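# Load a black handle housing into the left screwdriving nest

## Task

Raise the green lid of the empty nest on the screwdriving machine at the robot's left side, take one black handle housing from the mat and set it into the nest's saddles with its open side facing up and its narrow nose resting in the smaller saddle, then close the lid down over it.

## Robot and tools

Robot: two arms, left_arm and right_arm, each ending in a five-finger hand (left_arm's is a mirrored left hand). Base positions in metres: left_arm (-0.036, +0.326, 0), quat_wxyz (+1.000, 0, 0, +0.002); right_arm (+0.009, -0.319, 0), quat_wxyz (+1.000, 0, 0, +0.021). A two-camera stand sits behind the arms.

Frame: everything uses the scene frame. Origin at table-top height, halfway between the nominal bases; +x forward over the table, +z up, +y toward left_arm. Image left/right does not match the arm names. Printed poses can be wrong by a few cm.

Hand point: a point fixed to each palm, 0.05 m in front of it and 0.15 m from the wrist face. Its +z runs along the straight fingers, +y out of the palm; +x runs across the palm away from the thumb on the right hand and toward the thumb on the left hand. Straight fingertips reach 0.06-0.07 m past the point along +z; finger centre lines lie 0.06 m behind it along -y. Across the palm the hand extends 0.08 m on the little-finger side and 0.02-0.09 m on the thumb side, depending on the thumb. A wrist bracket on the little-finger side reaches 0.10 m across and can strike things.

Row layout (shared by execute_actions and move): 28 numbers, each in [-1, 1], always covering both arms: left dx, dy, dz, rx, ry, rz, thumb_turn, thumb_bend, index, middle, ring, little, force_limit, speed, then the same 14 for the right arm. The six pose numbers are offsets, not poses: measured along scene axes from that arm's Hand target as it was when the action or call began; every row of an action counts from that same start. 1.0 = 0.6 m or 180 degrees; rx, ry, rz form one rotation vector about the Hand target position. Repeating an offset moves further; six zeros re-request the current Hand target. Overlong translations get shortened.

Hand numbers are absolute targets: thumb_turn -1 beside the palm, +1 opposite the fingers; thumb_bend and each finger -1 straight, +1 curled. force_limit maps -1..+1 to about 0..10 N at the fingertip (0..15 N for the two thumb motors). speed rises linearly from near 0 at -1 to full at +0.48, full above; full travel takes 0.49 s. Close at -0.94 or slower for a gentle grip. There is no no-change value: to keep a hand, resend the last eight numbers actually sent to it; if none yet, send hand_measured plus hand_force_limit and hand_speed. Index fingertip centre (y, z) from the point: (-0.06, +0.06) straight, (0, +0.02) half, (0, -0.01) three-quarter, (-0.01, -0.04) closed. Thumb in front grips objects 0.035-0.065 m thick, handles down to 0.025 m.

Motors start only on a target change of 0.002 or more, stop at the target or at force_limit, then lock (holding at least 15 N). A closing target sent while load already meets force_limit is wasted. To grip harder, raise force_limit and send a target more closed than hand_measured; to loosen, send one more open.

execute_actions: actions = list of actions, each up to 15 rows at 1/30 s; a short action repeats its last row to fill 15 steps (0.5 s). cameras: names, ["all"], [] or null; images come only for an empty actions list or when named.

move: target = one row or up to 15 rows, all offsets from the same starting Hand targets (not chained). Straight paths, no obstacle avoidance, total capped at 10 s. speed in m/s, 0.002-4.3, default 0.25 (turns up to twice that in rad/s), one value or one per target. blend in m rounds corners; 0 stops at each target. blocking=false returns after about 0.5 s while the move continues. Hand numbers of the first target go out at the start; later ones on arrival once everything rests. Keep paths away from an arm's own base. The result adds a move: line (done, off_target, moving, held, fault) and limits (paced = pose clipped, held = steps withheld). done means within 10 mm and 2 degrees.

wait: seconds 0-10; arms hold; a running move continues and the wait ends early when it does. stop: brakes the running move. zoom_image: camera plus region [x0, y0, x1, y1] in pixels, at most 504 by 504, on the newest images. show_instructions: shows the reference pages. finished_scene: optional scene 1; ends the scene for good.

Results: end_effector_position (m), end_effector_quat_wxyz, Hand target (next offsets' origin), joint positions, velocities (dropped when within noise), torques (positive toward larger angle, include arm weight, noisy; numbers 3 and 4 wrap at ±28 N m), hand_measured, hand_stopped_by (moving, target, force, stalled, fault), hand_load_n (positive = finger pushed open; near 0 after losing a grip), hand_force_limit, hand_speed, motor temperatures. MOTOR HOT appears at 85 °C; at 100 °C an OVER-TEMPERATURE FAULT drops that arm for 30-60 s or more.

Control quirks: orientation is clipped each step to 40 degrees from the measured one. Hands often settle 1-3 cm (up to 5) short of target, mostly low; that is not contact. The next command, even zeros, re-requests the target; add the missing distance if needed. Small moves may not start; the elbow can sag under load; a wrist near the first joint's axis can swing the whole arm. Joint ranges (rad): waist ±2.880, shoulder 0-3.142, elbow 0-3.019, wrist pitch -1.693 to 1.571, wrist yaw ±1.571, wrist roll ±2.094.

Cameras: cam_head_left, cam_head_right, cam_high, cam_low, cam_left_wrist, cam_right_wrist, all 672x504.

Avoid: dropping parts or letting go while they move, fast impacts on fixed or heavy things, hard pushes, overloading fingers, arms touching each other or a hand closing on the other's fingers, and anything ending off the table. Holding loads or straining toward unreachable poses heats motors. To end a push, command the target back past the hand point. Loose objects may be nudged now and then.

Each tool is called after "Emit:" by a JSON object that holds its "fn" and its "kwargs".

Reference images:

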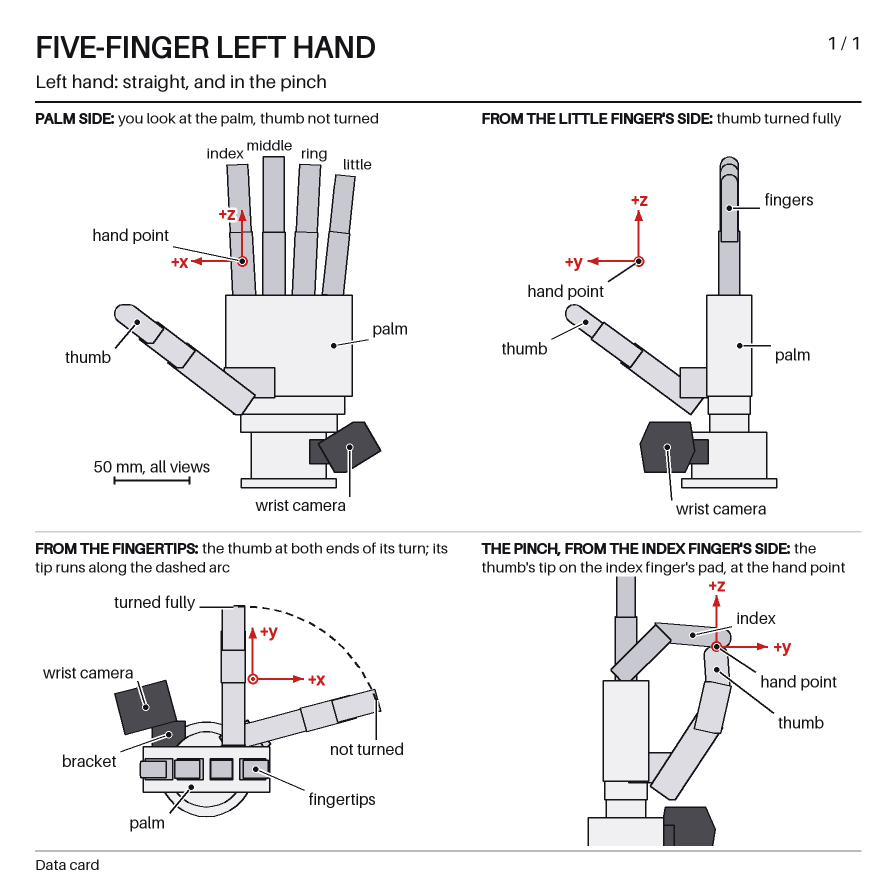

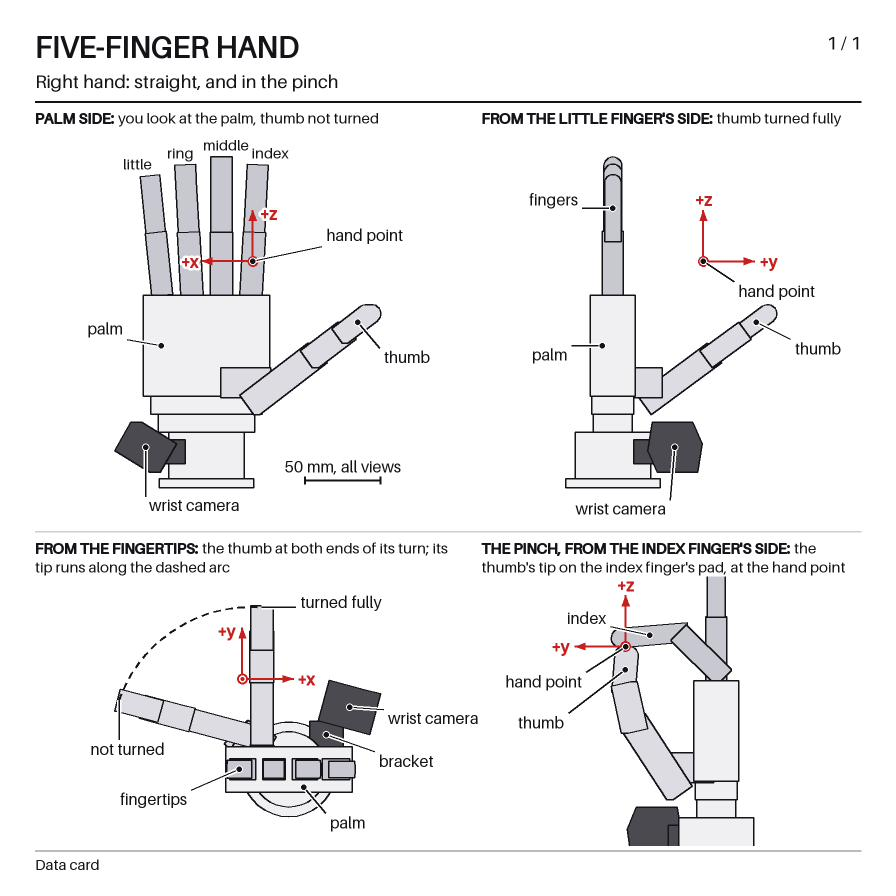

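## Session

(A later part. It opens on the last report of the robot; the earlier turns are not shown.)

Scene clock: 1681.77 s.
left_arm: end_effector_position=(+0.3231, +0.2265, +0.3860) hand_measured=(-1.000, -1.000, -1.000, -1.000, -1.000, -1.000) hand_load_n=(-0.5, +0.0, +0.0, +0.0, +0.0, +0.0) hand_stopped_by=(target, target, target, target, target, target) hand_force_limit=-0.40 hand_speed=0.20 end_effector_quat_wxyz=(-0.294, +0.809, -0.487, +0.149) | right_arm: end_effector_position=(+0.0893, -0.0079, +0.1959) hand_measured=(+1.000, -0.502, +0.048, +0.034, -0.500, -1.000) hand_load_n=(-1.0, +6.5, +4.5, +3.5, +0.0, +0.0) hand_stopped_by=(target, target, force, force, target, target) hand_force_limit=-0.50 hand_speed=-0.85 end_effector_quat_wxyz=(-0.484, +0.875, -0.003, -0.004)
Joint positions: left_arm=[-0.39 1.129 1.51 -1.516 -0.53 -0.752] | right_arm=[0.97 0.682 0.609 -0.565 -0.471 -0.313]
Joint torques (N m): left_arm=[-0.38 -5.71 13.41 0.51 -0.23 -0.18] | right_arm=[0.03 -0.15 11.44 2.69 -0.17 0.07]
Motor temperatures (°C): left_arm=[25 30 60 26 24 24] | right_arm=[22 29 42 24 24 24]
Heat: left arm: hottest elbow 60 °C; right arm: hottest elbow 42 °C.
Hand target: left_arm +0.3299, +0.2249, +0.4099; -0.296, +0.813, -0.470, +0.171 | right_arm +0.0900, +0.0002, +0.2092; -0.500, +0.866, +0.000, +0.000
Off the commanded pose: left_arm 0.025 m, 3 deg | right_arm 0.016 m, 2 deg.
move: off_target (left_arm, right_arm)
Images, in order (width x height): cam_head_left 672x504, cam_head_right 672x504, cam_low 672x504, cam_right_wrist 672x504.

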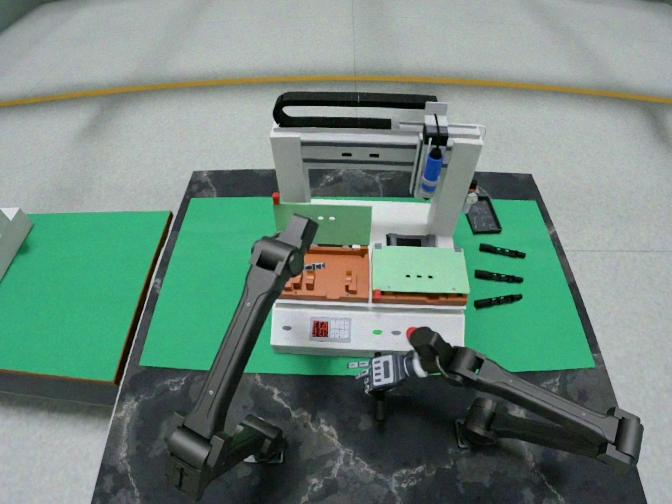

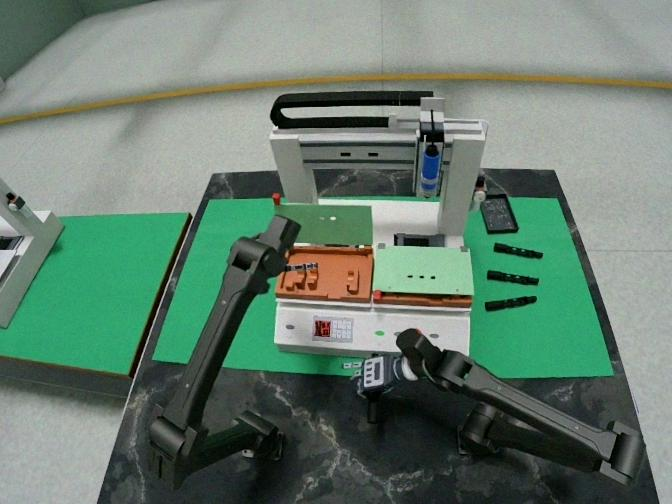

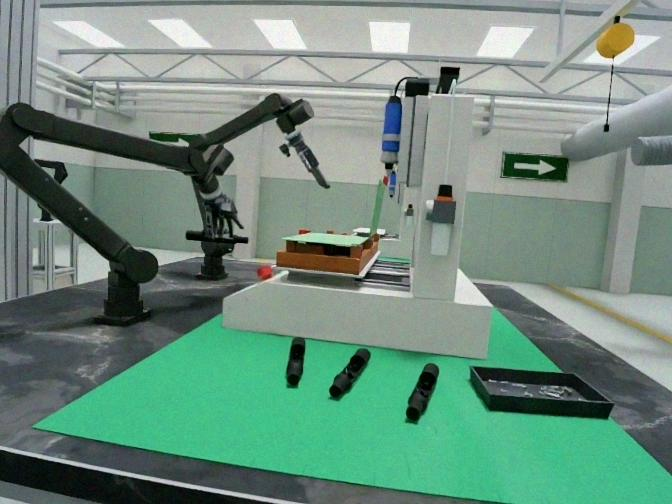

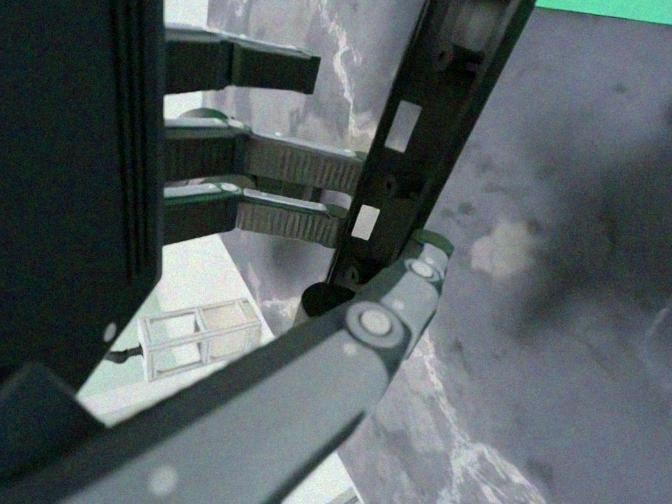

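Emit:
{"fn": "move", "kwargs": {"target": [0, 0.0, 0.0, 0, 0, 0, -1, -1, -1, -1, -1, -1, -0.4, 0.2, -0.008, 0.0, -0.265, 0, 0, 0, 1, -0.5, 0.3, 0.3, -0.5, -1, -0.5, -0.85], "speed": 0.1, "cameras": ["cam_right_wrist", "cam_head_left", "cam_low"]}}

Emit:
{"fn": "zoom_image", "kwargs": {"camera": "cam_low", "region": [150, 200, 290, 310]}}

Emit:
{"fn": "zoom_image", "kwargs": {"camera": "cam_head_left", "region": [320, 330, 460, 450]}}

Scene clock: 1706.43 s.
left_arm: end_effector_position=(+0.3231, +0.2265, +0.3860) hand_measured=(-1.000, -1.000, -1.000, -1.000, -1.000, -1.000) hand_load_n=(+0.0, +0.0, +0.0, +0.0, +0.0, +0.0) hand_stopped_by=(target, target, target, target, target, target) hand_force_limit=-0.40 hand_speed=0.20 end_effector_quat_wxyz=(-0.294, +0.809, -0.487, +0.149) | right_arm: end_effector_position=(+0.0904, -0.0064, +0.0450) hand_measured=(+1.000, -0.502, +0.048, +0.034, -0.500, -1.000) hand_load_n=(-1.5, +7.0, +4.0, +3.5, +0.0, +0.0) hand_stopped_by=(target, target, force, force, target, target) hand_force_limit=-0.50 hand_speed=-0.85 end_effector_quat_wxyz=(-0.489, +0.872, -0.006, +0.003)
Joint positions: left_arm=[-0.39 1.129 1.51 -1.516 -0.53 -0.752] | right_arm=[0.976 0.919 0.265 0.035 -0.456 -0.302]
Joint torques (N m): left_arm=[-0.44 -5.66 13.41 0.5 -0.23 -0.17] | right_arm=[0.62 -0.91 8.38 2.74 -0.16 0.12]
Motor temperatures (°C): left_arm=[25 30 60 26 24 24] | right_arm=[22 29 43 25 24 24]
Heat: left arm: hottest elbow 60 °C; right arm: hottest elbow 43 °C.
Hand target: left_arm +0.3299, +0.2249, +0.4099; -0.296, +0.813, -0.470, +0.171 | right_arm +0.0852, +0.0002, +0.0502; -0.500, +0.866, +0.000, +0.000
Off the commanded pose: left_arm 0.025 m, 3 deg | right_arm 0.010 m, 2 deg.
move: off_target (left_arm)
Images, in order (width x height): cam_head_left 672x504, cam_low 672x504, cam_right_wrist 672x504.

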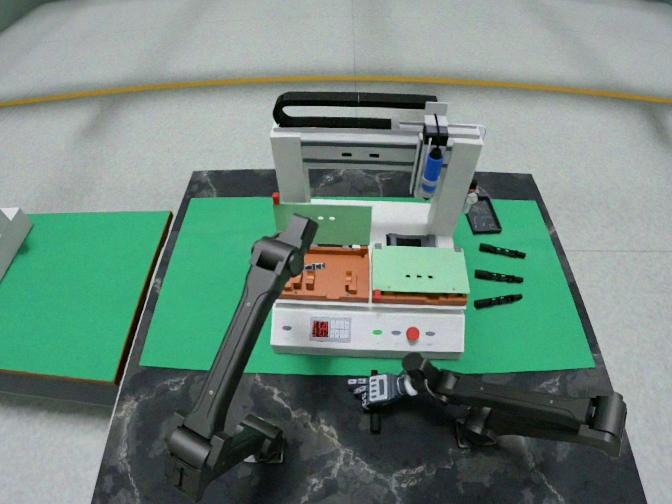

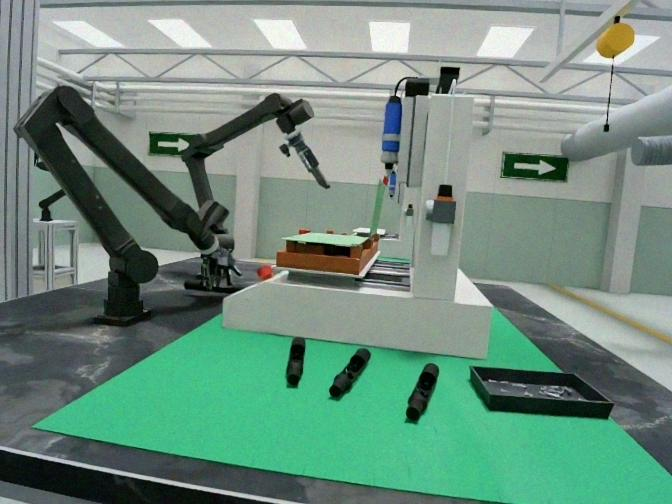

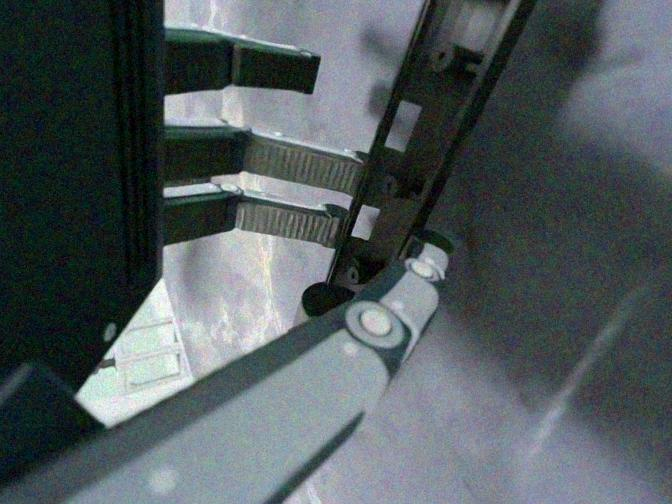

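Scaled by 3.600 from the camera's 672x504 image, which has a finer 960x720 frame.

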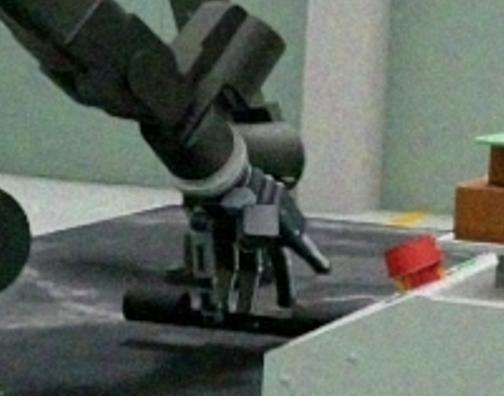

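Scaled by 3.600 from the camera's 672x504 image, which has a finer 960x720 frame.

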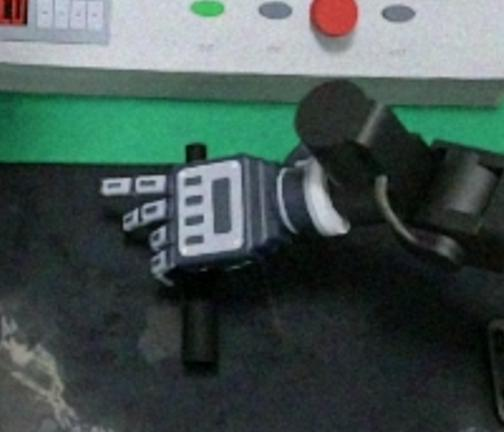

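Emit:
{"fn": "move", "kwargs": {"target": [0, 0.0, 0.0, 0, 0, 0, -1, -1, -1, -1, -1, -1, -0.4, 0.2, 0, 0.0, -0.027, 0, 0, 0, 1, -0.5, 0.3, 0.3, -0.5, -1, -0.5, -0.85], "speed": 0.03, "cameras": ["cam_low"]}}

Emit:
{"fn": "zoom_image", "kwargs": {"camera": "cam_low", "region": [170, 240, 270, 310]}}

Scene clock: 1714.63 s.
left_arm: end_effector_position=(+0.3231, +0.2265, +0.3860) hand_measured=(-1.000, -1.000, -1.000, -1.000, -1.000, -1.000) hand_load_n=(+0.0, +0.0, -0.5, +0.0, +0.0, +0.0) hand_stopped_by=(target, target, target, target, target, target) hand_force_limit=-0.40 hand_speed=0.20 end_effector_quat_wxyz=(-0.294, +0.809, -0.487, +0.149) | right_arm: end_effector_position=(+0.0912, -0.0050, +0.0314) hand_measured=(+1.000, -0.502, +0.048, +0.034, -0.500, -1.000) hand_load_n=(-1.5, +6.5, +4.5, +3.5, +0.0, +0.0) hand_stopped_by=(target, target, force, force, target, target) hand_force_limit=-0.50 hand_speed=-0.85 end_effector_quat_wxyz=(-0.492, +0.870, -0.005, +0.004)
Joint positions: left_arm=[-0.39 1.129 1.51 -1.516 -0.53 -0.752] | right_arm=[0.976 0.978 0.24 0.127 -0.456 -0.302]
Joint torques (N m): left_arm=[-0.38 -5.71 13.44 0.5 -0.23 -0.17] | right_arm=[0.73 -0.62 7.73 2.71 -0.15 0.1]
Motor temperatures (°C): left_arm=[25 30 60 26 24 24] | right_arm=[22 29 41 25 24 24]
Heat: left arm: hottest elbow 60 °C; right arm: hottest elbow 41 °C.
Hand target: left_arm +0.3299, +0.2249, +0.4099; -0.296, +0.813, -0.470, +0.171 | right_arm +0.0852, +0.0002, +0.0340; -0.500, +0.866, +0.000, +0.000
Off the commanded pose: left_arm 0.025 m, 3 deg | right_arm 0.008 m, 1 deg.
move: off_target (left_arm)
Images, in order (width x height): cam_low 672x504.

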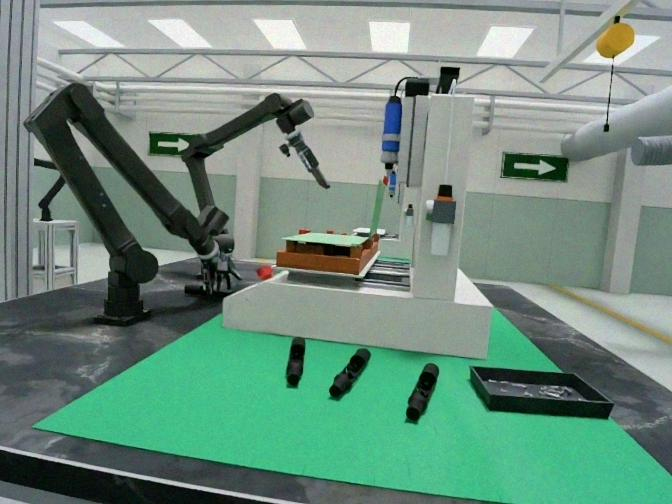

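Scaled by 5.040 from the camera's 672x504 image, which has a finer 960x720 frame.

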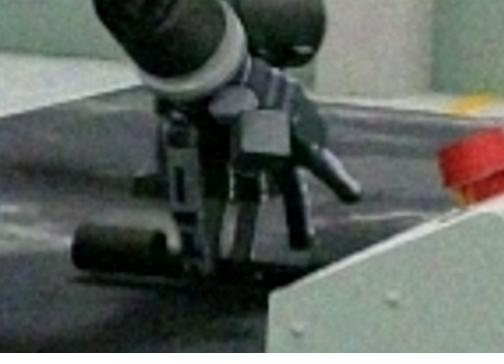

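Emit:
{"fn": "move", "kwargs": {"target": [0, 0.0, 0.0, 0, 0, 0, -1, -1, -1, -1, -1, -1, -0.4, 0.2, 0, 0.0, -0.011, 0, 0, 0, 1, -0.5, 0.3, 0.3, -0.5, -1, -0.5, -0.85], "speed": 0.03, "cameras": ["cam_low"]}}

Emit:
{"fn": "zoom_image", "kwargs": {"camera": "cam_low", "region": [170, 240, 270, 310]}}

Scene clock: 1721.63 s.
left_arm: end_effector_position=(+0.3231, +0.2265, +0.3860) hand_measured=(-1.000, -1.000, -1.000, -1.000, -1.000, -1.000) hand_load_n=(+0.0, +0.0, +0.0, +0.0, -0.5, +0.0) hand_stopped_by=(target, target, target, target, target, target) hand_force_limit=-0.40 hand_speed=0.20 end_effector_quat_wxyz=(-0.294, +0.809, -0.487, +0.149) | right_arm: end_effector_position=(+0.0909, -0.0045, +0.0258) hand_measured=(+1.000, -0.502, +0.048, +0.034, -0.500, -1.000) hand_load_n=(-1.5, +7.0, +4.5, +4.0, +0.0, +0.0) hand_stopped_by=(target, target, force, force, target, target) hand_force_limit=-0.50 hand_speed=-0.85 end_effector_quat_wxyz=(-0.493, +0.870, -0.009, +0.002)
Joint positions: left_arm=[-0.39 1.129 1.51 -1.516 -0.53 -0.752] | right_arm=[0.976 1.006 0.231 0.165 -0.456 -0.293]
Joint torques (N m): left_arm=[-0.38 -5.71 13.42 0.5 -0.22 -0.18] | right_arm=[0.91 -0.67 7.42 3.06 -0.13 0.09]
Motor temperatures (°C): left_arm=[25 30 61 26 24 24] | right_arm=[22 29 40 25 24 24]
Heat: left arm: hottest elbow 61 °C; right arm: hottest elbow 40 °C.
Hand target: left_arm +0.3299, +0.2249, +0.4099; -0.296, +0.813, -0.470, +0.171 | right_arm +0.0852, +0.0002, +0.0274; -0.500, +0.866, +0.000, +0.000
Off the commanded pose: left_arm 0.025 m, 3 deg | right_arm 0.008 m, 1 deg.
move: off_target (left_arm)
Images, in order (width x height): cam_low 672x504.

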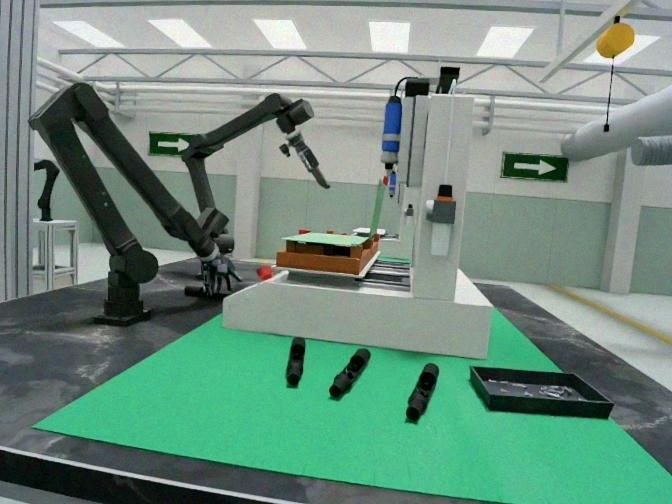

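Scaled by 5.040 from the camera's 672x504 image, which has a finer 960x720 frame.

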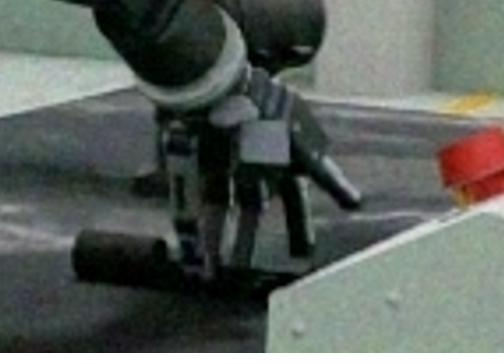

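Emit:
{"fn": "move", "kwargs": {"target": [0, 0.0, 0.0, 0, 0, 0, -1, -1, -1, -1, -1, -1, -0.4, 0.2, 0, 0.0, -0.007, 0, 0, 0, 1, -0.5, 0.3, 0.3, -0.5, -1, -0.5, -0.85], "speed": 0.03, "cameras": ["cam_low", "cam_right_wrist"]}}

Emit:
{"fn": "zoom_image", "kwargs": {"camera": "cam_low", "region": [170, 240, 270, 310]}}

Scene clock: 1729.57 s.
left_arm: end_effector_position=(+0.3231, +0.2265, +0.3860) hand_measured=(-1.000, -1.000, -1.000, -1.000, -1.000, -1.000) hand_load_n=(+0.0, +0.0, +0.0, +0.0, +0.0, +0.0) hand_stopped_by=(target, target, target, target, target, target) hand_force_limit=-0.40 hand_speed=0.20 end_effector_quat_wxyz=(-0.294, +0.809, -0.487, +0.149) | right_arm: end_effector_position=(+0.0920, -0.0012, +0.0258) hand_measured=(+1.000, -0.502, +0.048, +0.034, -0.500, -1.000) hand_load_n=(-2.0, +6.5, +4.0, +3.5, +0.0, +0.0) hand_stopped_by=(target, target, force, force, target, target) hand_force_limit=-0.50 hand_speed=-0.85 end_effector_quat_wxyz=(-0.498, +0.867, -0.008, +0.004)
Joint positions: left_arm=[-0.39 1.129 1.51 -1.516 -0.53 -0.752] | right_arm=[0.977 1.021 0.23 0.196 -0.456 -0.288]
Joint torques (N m): left_arm=[-0.38 -5.66 13.39 0.49 -0.22 -0.17] | right_arm=[0.62 -0.32 6.76 2.54 -0.17 0.03]
Motor temperatures (°C): left_arm=[25 30 61 26 24 24] | right_arm=[22 28 39 25 24 24]
Heat: left arm: hottest elbow 61 °C; right arm: hottest elbow 39 °C.
Hand target: left_arm +0.3299, +0.2249, +0.4099; -0.296, +0.813, -0.470, +0.171 | right_arm +0.0852, +0.0002, +0.0232; -0.500, +0.866, +0.000, +0.000
Off the commanded pose: left_arm 0.025 m, 3 deg | right_arm 0.007 m, 1 deg.
move: off_target (left_arm)
Images, in order (width x height): cam_low 672x504, cam_right_wrist 672x504.

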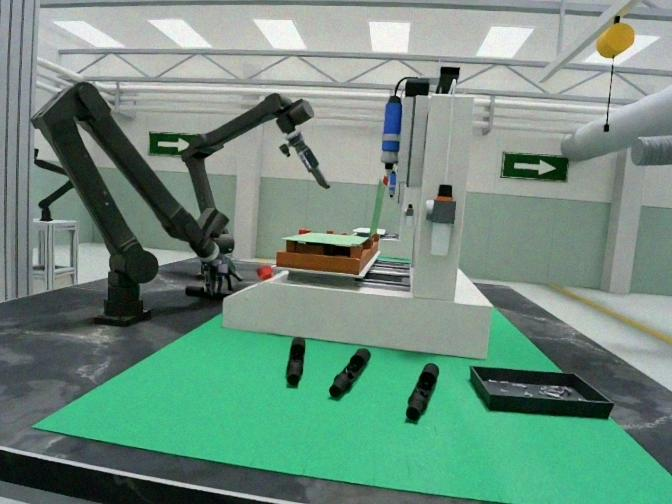

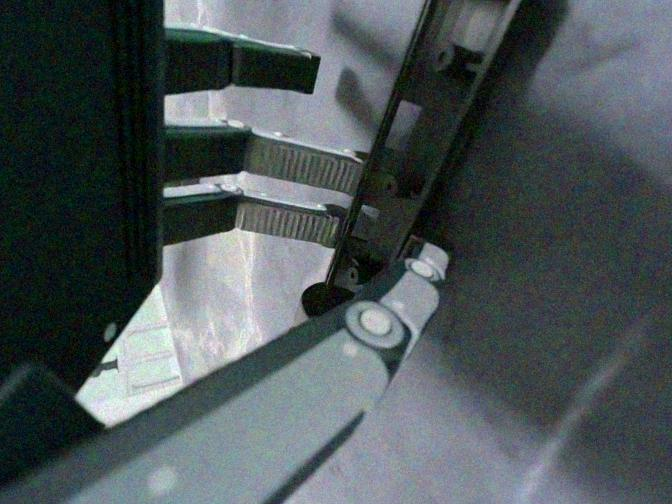

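Scaled by 5.040 from the camera's 672x504 image, which has a finer 960x720 frame.

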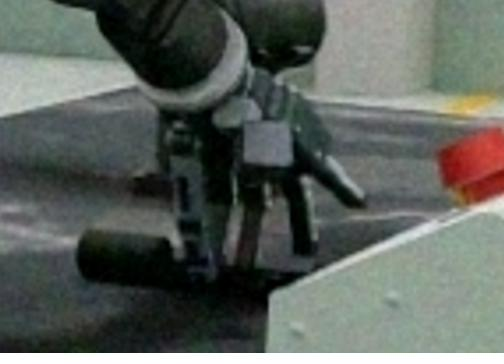

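Emit:
{"fn": "move", "kwargs": {"target": [[0, 0.0, 0.0, 0, 0, 0, -1, -1, -1, -1, -1, -1, -0.4, 0.2, 0, 0.0, 0, 0, 0, 0, 1, -0.5, 0.0, 0.0, -0.5, -1, -0.5, -0.8],[0, 0.0, 0.0, 0, 0, 0, -1, -1, -1, -1, -1, -1, -0.4, 0.2, 0, 0.0, 0.0, 0, 0, 0, 1, -0.7, -0.5, -0.5, -0.5, -1, -0.5, -0.6]], "speed": 0.03, "cameras": ["cam_low", "cam_right_wrist"]}}

Scene clock: 1742.63 s.
left_arm: end_effector_position=(+0.3231, +0.2265, +0.3860) hand_measured=(-1.000, -1.000, -1.000, -1.000, -1.000, -1.000) hand_load_n=(+0.0, +0.0, +0.0, +0.0, +0.0, +0.0) hand_stopped_by=(target, target, target, target, target, target) hand_force_limit=-0.40 hand_speed=0.20 end_effector_quat_wxyz=(-0.294, +0.809, -0.487, +0.149) | right_arm: end_effector_position=(+0.0916, -0.0019, +0.0243) hand_measured=(+1.000, -0.700, -0.500, -0.500, -0.500, -1.000) hand_load_n=(+0.0, -1.0, +0.0, +0.0, +0.0, +0.0) hand_stopped_by=(target, target, target, target, target, target) hand_force_limit=-0.50 hand_speed=-0.60 end_effector_quat_wxyz=(-0.497, +0.867, -0.009, +0.004)
Joint positions: left_arm=[-0.39 1.129 1.51 -1.516 -0.53 -0.752] | right_arm=[0.977 1.024 0.227 0.201 -0.456 -0.288]
Joint torques (N m): left_arm=[-0.38 -5.71 13.39 0.51 -0.23 -0.17] | right_arm=[0.21 -0.97 7.12 2.36 -0.1 -0.02]
Motor temperatures (°C): left_arm=[25 30 61 26 24 24] | right_arm=[22 28 38 25 24 24]
Heat: left arm: hottest elbow 61 °C; right arm: hottest elbow 38 °C.
Hand target: left_arm +0.3299, +0.2249, +0.4099; -0.296, +0.813, -0.470, +0.171 | right_arm +0.0852, +0.0002, +0.0232; -0.500, +0.866, +0.000, +0.000
Off the commanded pose: left_arm 0.025 m, 3 deg | right_arm 0.007 m, 1 deg.
move: off_target (left_arm)
Images, in order (width x height): cam_low 672x504, cam_right_wrist 672x504.

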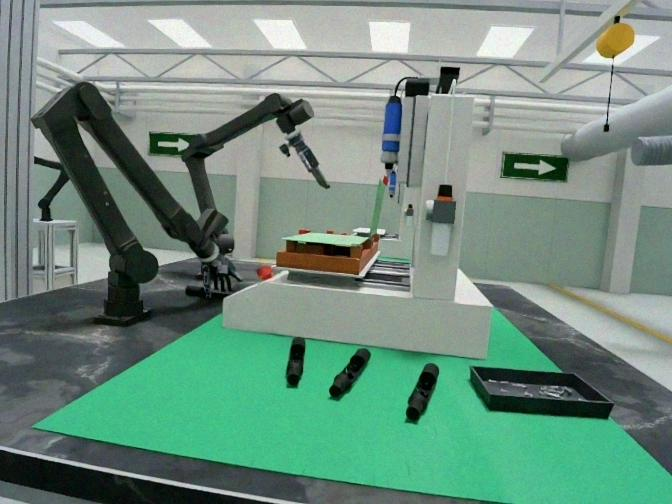

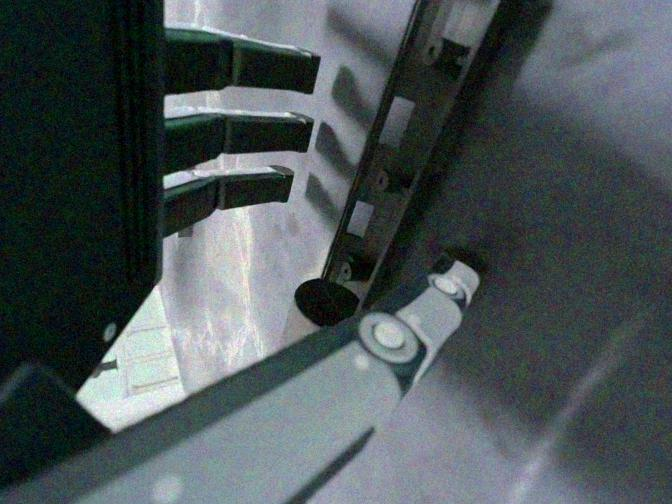

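Emit:
{"fn": "move", "kwargs": {"target": [[0, 0.0, 0.0, 0, 0, 0, -1, -1, -1, -1, -1, -1, -0.4, 0.2, 0, 0.0, 0.25, 0, 0, 0, 1, -0.7, -0.6, -0.6, -0.6, -1, -0.5, -0.3],[0, 0.0, 0.0, 0, 0, 0, -1, -1, -1, -1, -1, -1, -0.4, 0.2, 0.1, -0.35, 0.35, 0, 0, -0.2, 1, -0.7, -0.6, -0.6, -0.6, -1, -0.5, -0.3]], "speed": [0.08, 0.2], "blend": 0.03, "cameras": ["cam_low", "cam_head_left", "cam_head_right", "cam_right_wrist"]}}

Emit:
{"fn": "zoom_image", "kwargs": {"camera": "cam_head_left", "region": [320, 330, 460, 450]}}

Emit:
{"fn": "zoom_image", "kwargs": {"camera": "cam_head_right", "region": [320, 330, 460, 450]}}

Scene clock: 1757.23 s.
left_arm: end_effector_position=(+0.3231, +0.2265, +0.3860) hand_measured=(-1.000, -1.000, -1.000, -1.000, -1.000, -1.000) hand_load_n=(+0.0, +0.5, +0.0, +0.0, +0.0, +0.0) hand_stopped_by=(target, target, target, target, target, target) hand_force_limit=-0.40 hand_speed=0.20 end_effector_quat_wxyz=(-0.294, +0.809, -0.487, +0.149) | right_arm: end_effector_position=(+0.1383, -0.2063, +0.2099) hand_measured=(+1.000, -0.700, -0.600, -0.600, -0.600, -1.000) hand_load_n=(+0.0, +0.0, +0.0, +0.0, +0.5, +0.0) hand_stopped_by=(target, target, target, target, target, target) hand_force_limit=-0.50 hand_speed=-0.30 end_effector_quat_wxyz=(-0.472, +0.826, -0.277, +0.133)
Joint positions: left_arm=[-0.39 1.129 1.51 -1.516 -0.53 -0.752] | right_arm=[-0.256 0.3 0.61 -1.329 -0.914 -0.862]
Joint torques (N m): left_arm=[-0.44 -5.66 13.41 0.49 -0.23 -0.18] | right_arm=[-2.73 4.42 14.17 0.77 -0.9 -0.17]
Motor temperatures (°C): left_arm=[25 30 61 26 24 24] | right_arm=[22 28 38 25 24 24]
Heat: left arm: hottest elbow 61 °C; right arm: hottest elbow 38 °C.
Hand target: left_arm +0.3299, +0.2249, +0.4099; -0.296, +0.813, -0.470, +0.171 | right_arm +0.1452, -0.2098, +0.2332; -0.475, +0.824, -0.267, +0.154
Off the commanded pose: left_arm 0.025 m, 3 deg | right_arm 0.025 m, 3 deg.
move: off_target (left_arm, right_arm)
Images, in order (width x height): cam_head_left 672x504, cam_head_right 672x504, cam_low 672x504, cam_right_wrist 672x504.

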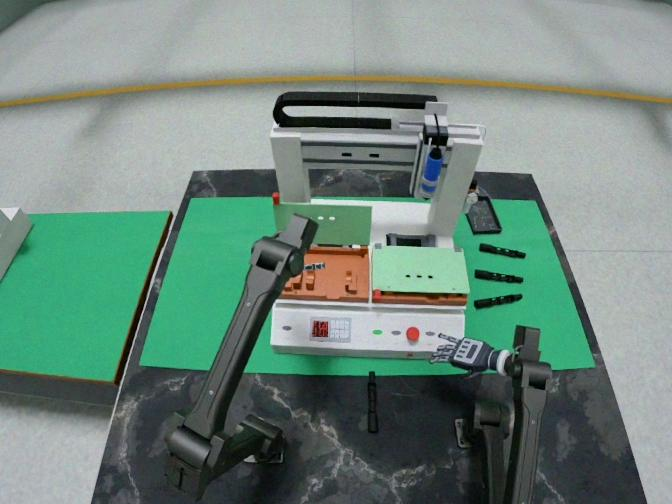

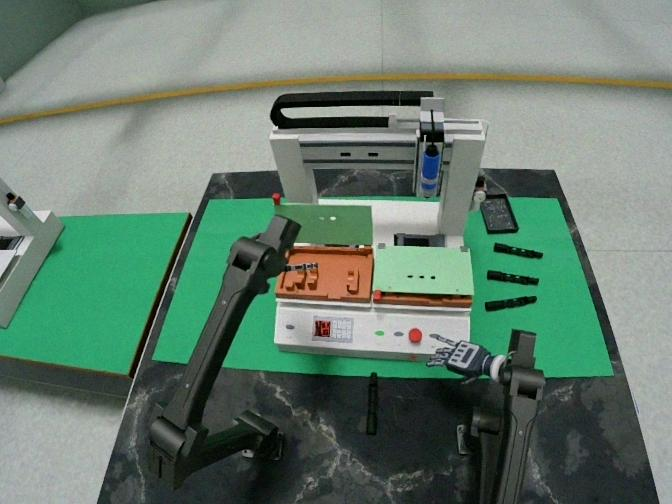

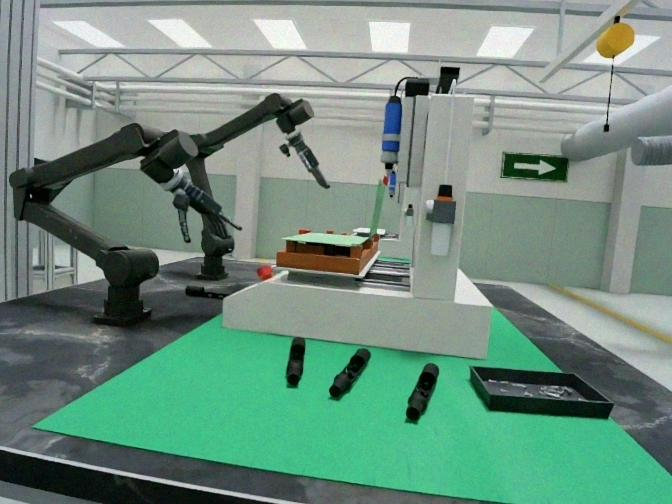

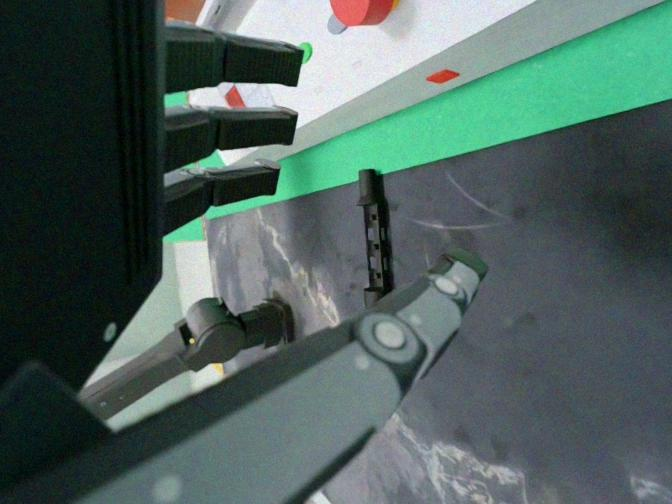

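Scaled by 3.600 from the camera's 672x504 image, which has a finer 960x720 frame.

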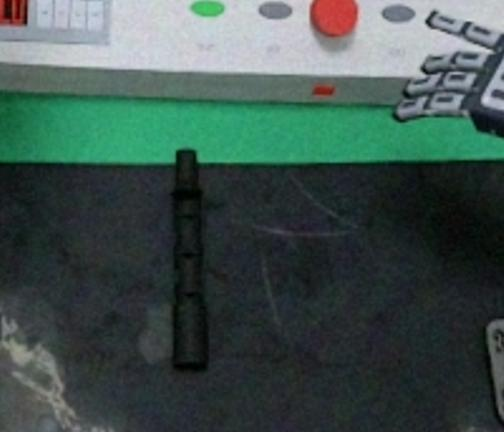

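Scaled by 3.600 from the camera's 672x504 image, which has a finer 960x720 frame.

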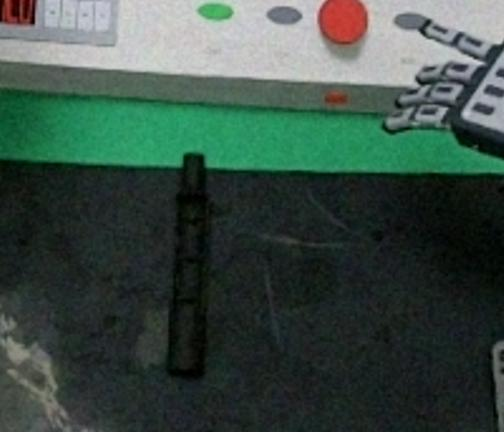

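Emit:
{"fn": "move", "kwargs": {"target": [[-0.12, -0.1, -0.05, 0, 0, 0, -1, -1, -1, -1, -1, -1, -0.4, 0.2, 0.08, -0.3, 0.1, 0, 0, 0, 1, -0.7, -0.6, -0.6, -0.6, -1, -0.5, -0.3],[-0.4, -0.37, -0.3, -0.0672, -0.1161, -0.6587, 1, -0.75, -0.5, -0.5, -0.6, -1, -0.4, 0.2, 0.08, -0.35, 0.1, 0, 0, 0, 1, -0.7, -0.6, -0.6, -0.6, -1, -0.5, -0.3]], "speed": 0.2, "blend": 0.03, "cameras": ["cam_low", "cam_head_left", "cam_head_right", "cam_left_wrist"]}}

Emit:
{"fn": "zoom_image", "kwargs": {"camera": "cam_head_left", "region": [300, 330, 440, 450]}}

Scene clock: 1802.23 s.
left_arm: end_effector_position=(+0.0871, +0.0097, +0.2204) hand_measured=(+1.000, -0.750, -0.500, -0.500, -0.600, -1.000) hand_load_n=(+0.5, +0.0, +0.0, +0.0, +0.0, +0.0) hand_stopped_by=(target, target, target, target, target, target) hand_force_limit=-0.40 hand_speed=0.20 end_effector_quat_wxyz=(-0.010, -0.017, +0.874, -0.486) | right_arm: end_effector_position=(+0.1916, -0.4067, +0.2731) hand_measured=(+1.000, -0.700, -0.600, -0.600, -0.600, -1.000) hand_load_n=(+0.0, +0.0, +0.0, +0.0, +0.0, +0.0) hand_stopped_by=(target, target, target, target, target, target) hand_force_limit=-0.50 hand_speed=-0.30 end_effector_quat_wxyz=(-0.322, +0.843, -0.371, +0.221)
Joint positions: left_arm=[-0.864 0.787 0.717 -0.617 0.589 0.387] | right_arm=[-0.979 0.81 1.012 -1.691 -0.799 -1.644]
Joint torques (N m): left_arm=[-1.79 -2.32 10.5 2.48 0.61 0.11] | right_arm=[-2.55 0.09 13.85 0.12 -0.44 -0.16]
Motor temperatures (°C): left_arm=[25 30 61 26 24 24] | right_arm=[22 28 43 24 24 24]
Heat: left arm: hottest elbow 61 °C; right arm: hottest elbow 43 °C.
Hand target: left_arm +0.0899, +0.0029, +0.2299; +0.000, +0.001, +0.866, -0.500 | right_arm +0.1932, -0.4198, +0.2932; -0.475, +0.824, -0.267, +0.154
Off the commanded pose: left_arm 0.012 m, 3 deg | right_arm 0.024 m, 23 deg.
joint sent to its limit (right arm) — joint 4 (wrist pitch), lower limit. The joint targets are off in position and orientation.
move: off_target (left_arm, right_arm); target 2's new numbers were sent with left_arm's hand 0.012 m and 3 deg from that target
Images, in order (width x height): cam_head_left 672x504, cam_head_right 672x504, cam_low 672x504, cam_left_wrist 672x504.

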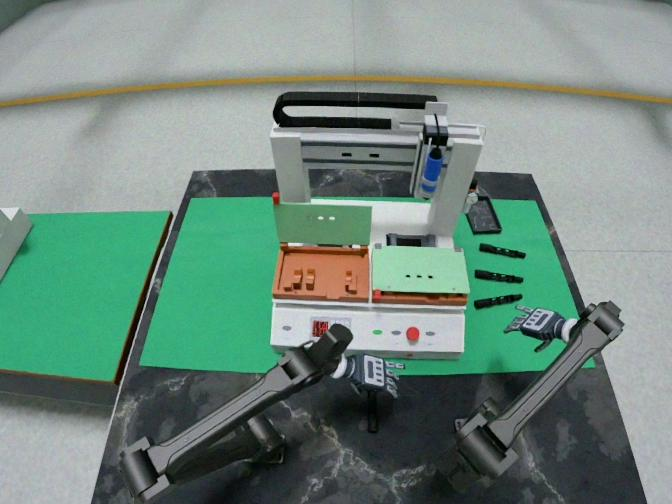

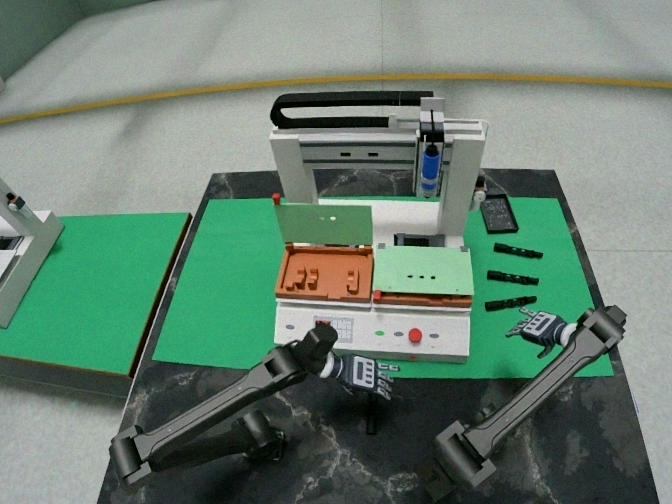

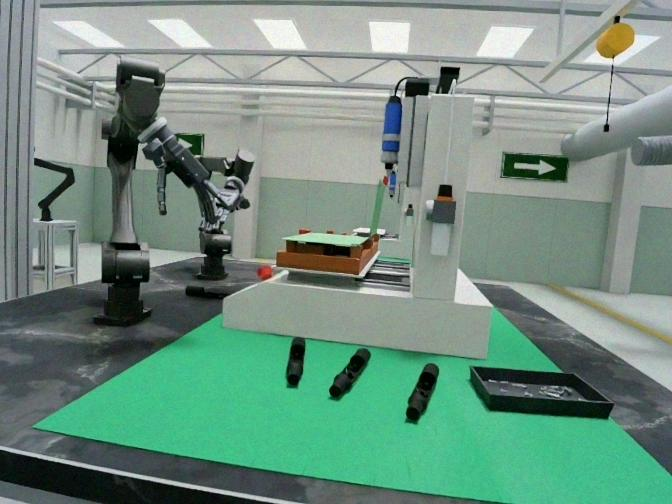

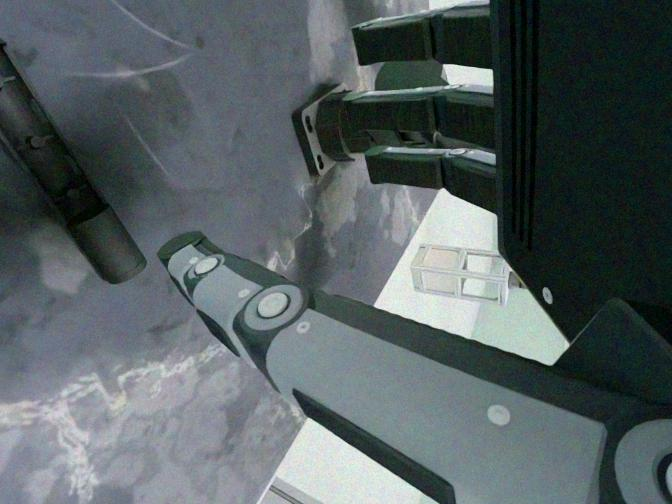

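Scaled by 3.600 from the camera's 672x504 image, which has a finer 960x720 frame.

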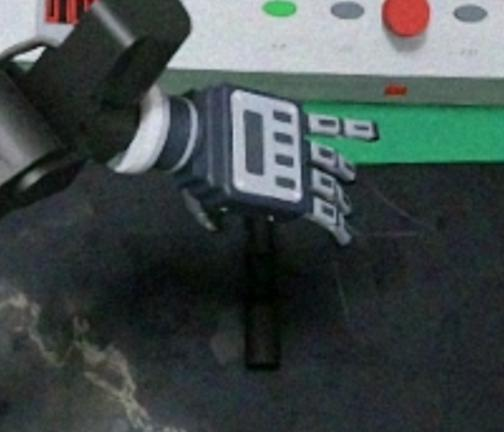

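Emit:
{"fn": "move", "kwargs": {"target": [0.0085, -0.0378, -0.27, 0, -0.011, -0.014, 1, -0.75, -0.5, -0.5, -0.6, -1, -0.4, 0.2, 0, 0, 0, 0, 0, 0, 1, -0.7, -0.6, -0.6, -0.6, -1, -0.5, -0.3], "speed": 0.12, "cameras": ["cam_low", "cam_head_left", "cam_head_right", "cam_left_wrist"]}}

Emit:
{"fn": "zoom_image", "kwargs": {"camera": "cam_head_left", "region": [300, 350, 420, 450]}}

Emit:
{"fn": "zoom_image", "kwargs": {"camera": "cam_low", "region": [170, 220, 270, 310]}}

Scene clock: 1828.93 s.
left_arm: end_effector_position=(+0.0919, -0.0095, +0.0579) hand_measured=(+1.000, -0.750, -0.500, -0.500, -0.600, -1.000) hand_load_n=(+0.0, +0.0, +0.0, +0.0, +0.0, +0.0) hand_stopped_by=(target, target, target, target, target, target) hand_force_limit=-0.40 hand_speed=0.20 end_effector_quat_wxyz=(-0.010, +0.007, +0.874, -0.485) | right_arm: end_effector_position=(+0.1916, -0.4067, +0.2731) hand_measured=(+1.000, -0.700, -0.600, -0.600, -0.600, -1.000) hand_load_n=(+0.0, +0.0, +0.0, +0.0, +0.0, +0.0) hand_stopped_by=(target, target, target, target, target, target) hand_force_limit=-0.50 hand_speed=-0.30 end_effector_quat_wxyz=(-0.322, +0.843, -0.371, +0.221)
Joint positions: left_arm=[-0.897 1.087 0.411 -0.011 0.584 0.412] | right_arm=[-0.979 0.81 1.012 -1.691 -0.799 -1.644]
Joint torques (N m): left_arm=[-2.02 -4.78 8.59 2.51 0.17 0.15] | right_arm=[-1.79 0.79 13.86 0.25 -0.44 -0.15]
Motor temperatures (°C): left_arm=[24 29 62 26 24 24] | right_arm=[22 28 46 24 24 24]
Heat: left arm: hottest elbow 62 °C; right arm: hottest elbow 46 °C.
Hand target: left_arm +0.0950, -0.0198, +0.0679; +0.004, +0.028, +0.865, -0.500 | right_arm +0.1932, -0.4198, +0.2932; -0.475, +0.824, -0.267, +0.154
Off the commanded pose: left_arm 0.015 m, 4 deg | right_arm 0.024 m, 23 deg.
joint sent to its limit (right arm) — joint 4 (wrist pitch), lower limit. The joint targets are off in position and orientation.
move: off_target (left_arm, right_arm)
Images, in order (width x height): cam_head_left 672x504, cam_head_right 672x504, cam_low 672x504, cam_left_wrist 672x504.

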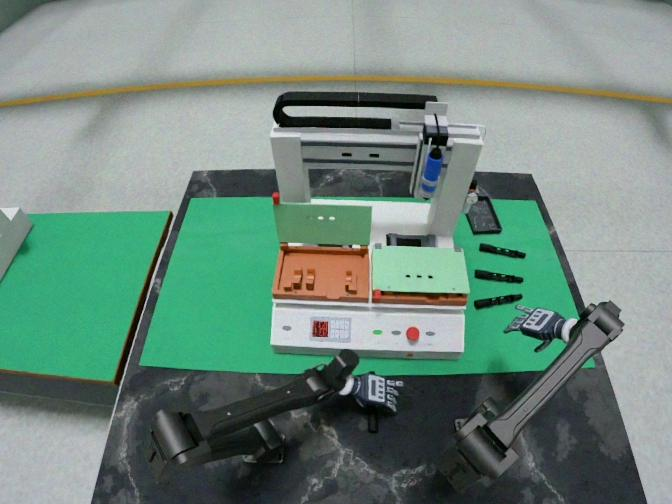

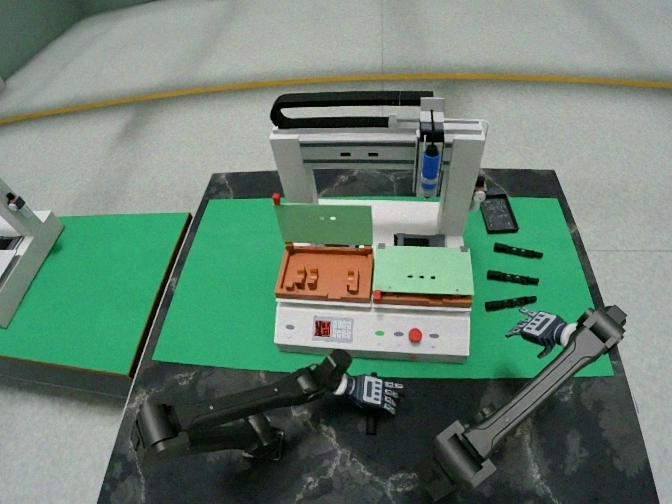

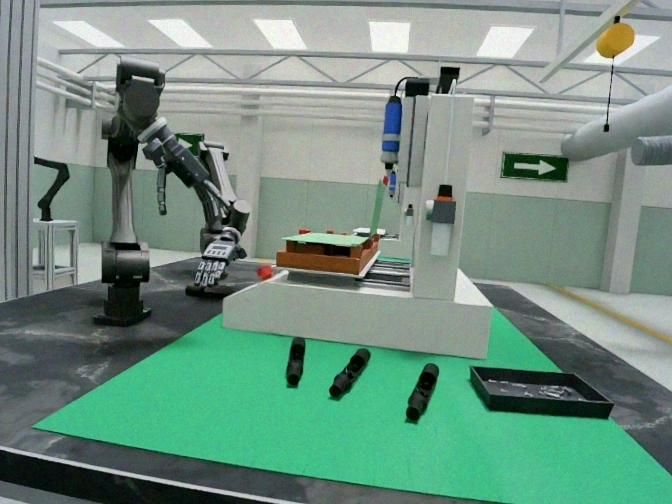

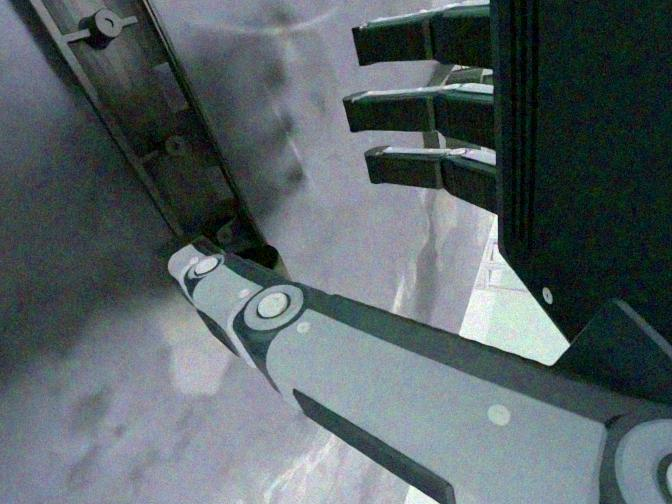

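Scaled by 4.200 from the camera's 672x504 image, which has a finer 960x720 frame.

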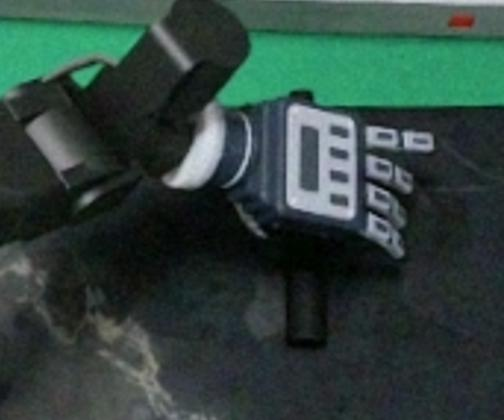

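Scaled by 5.040 from the camera's 672x504 image, which has a finer 960x720 frame.

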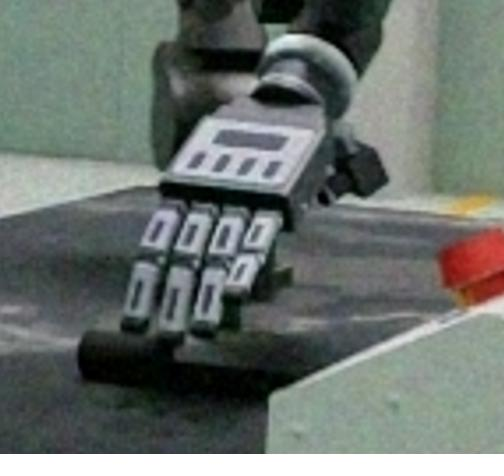

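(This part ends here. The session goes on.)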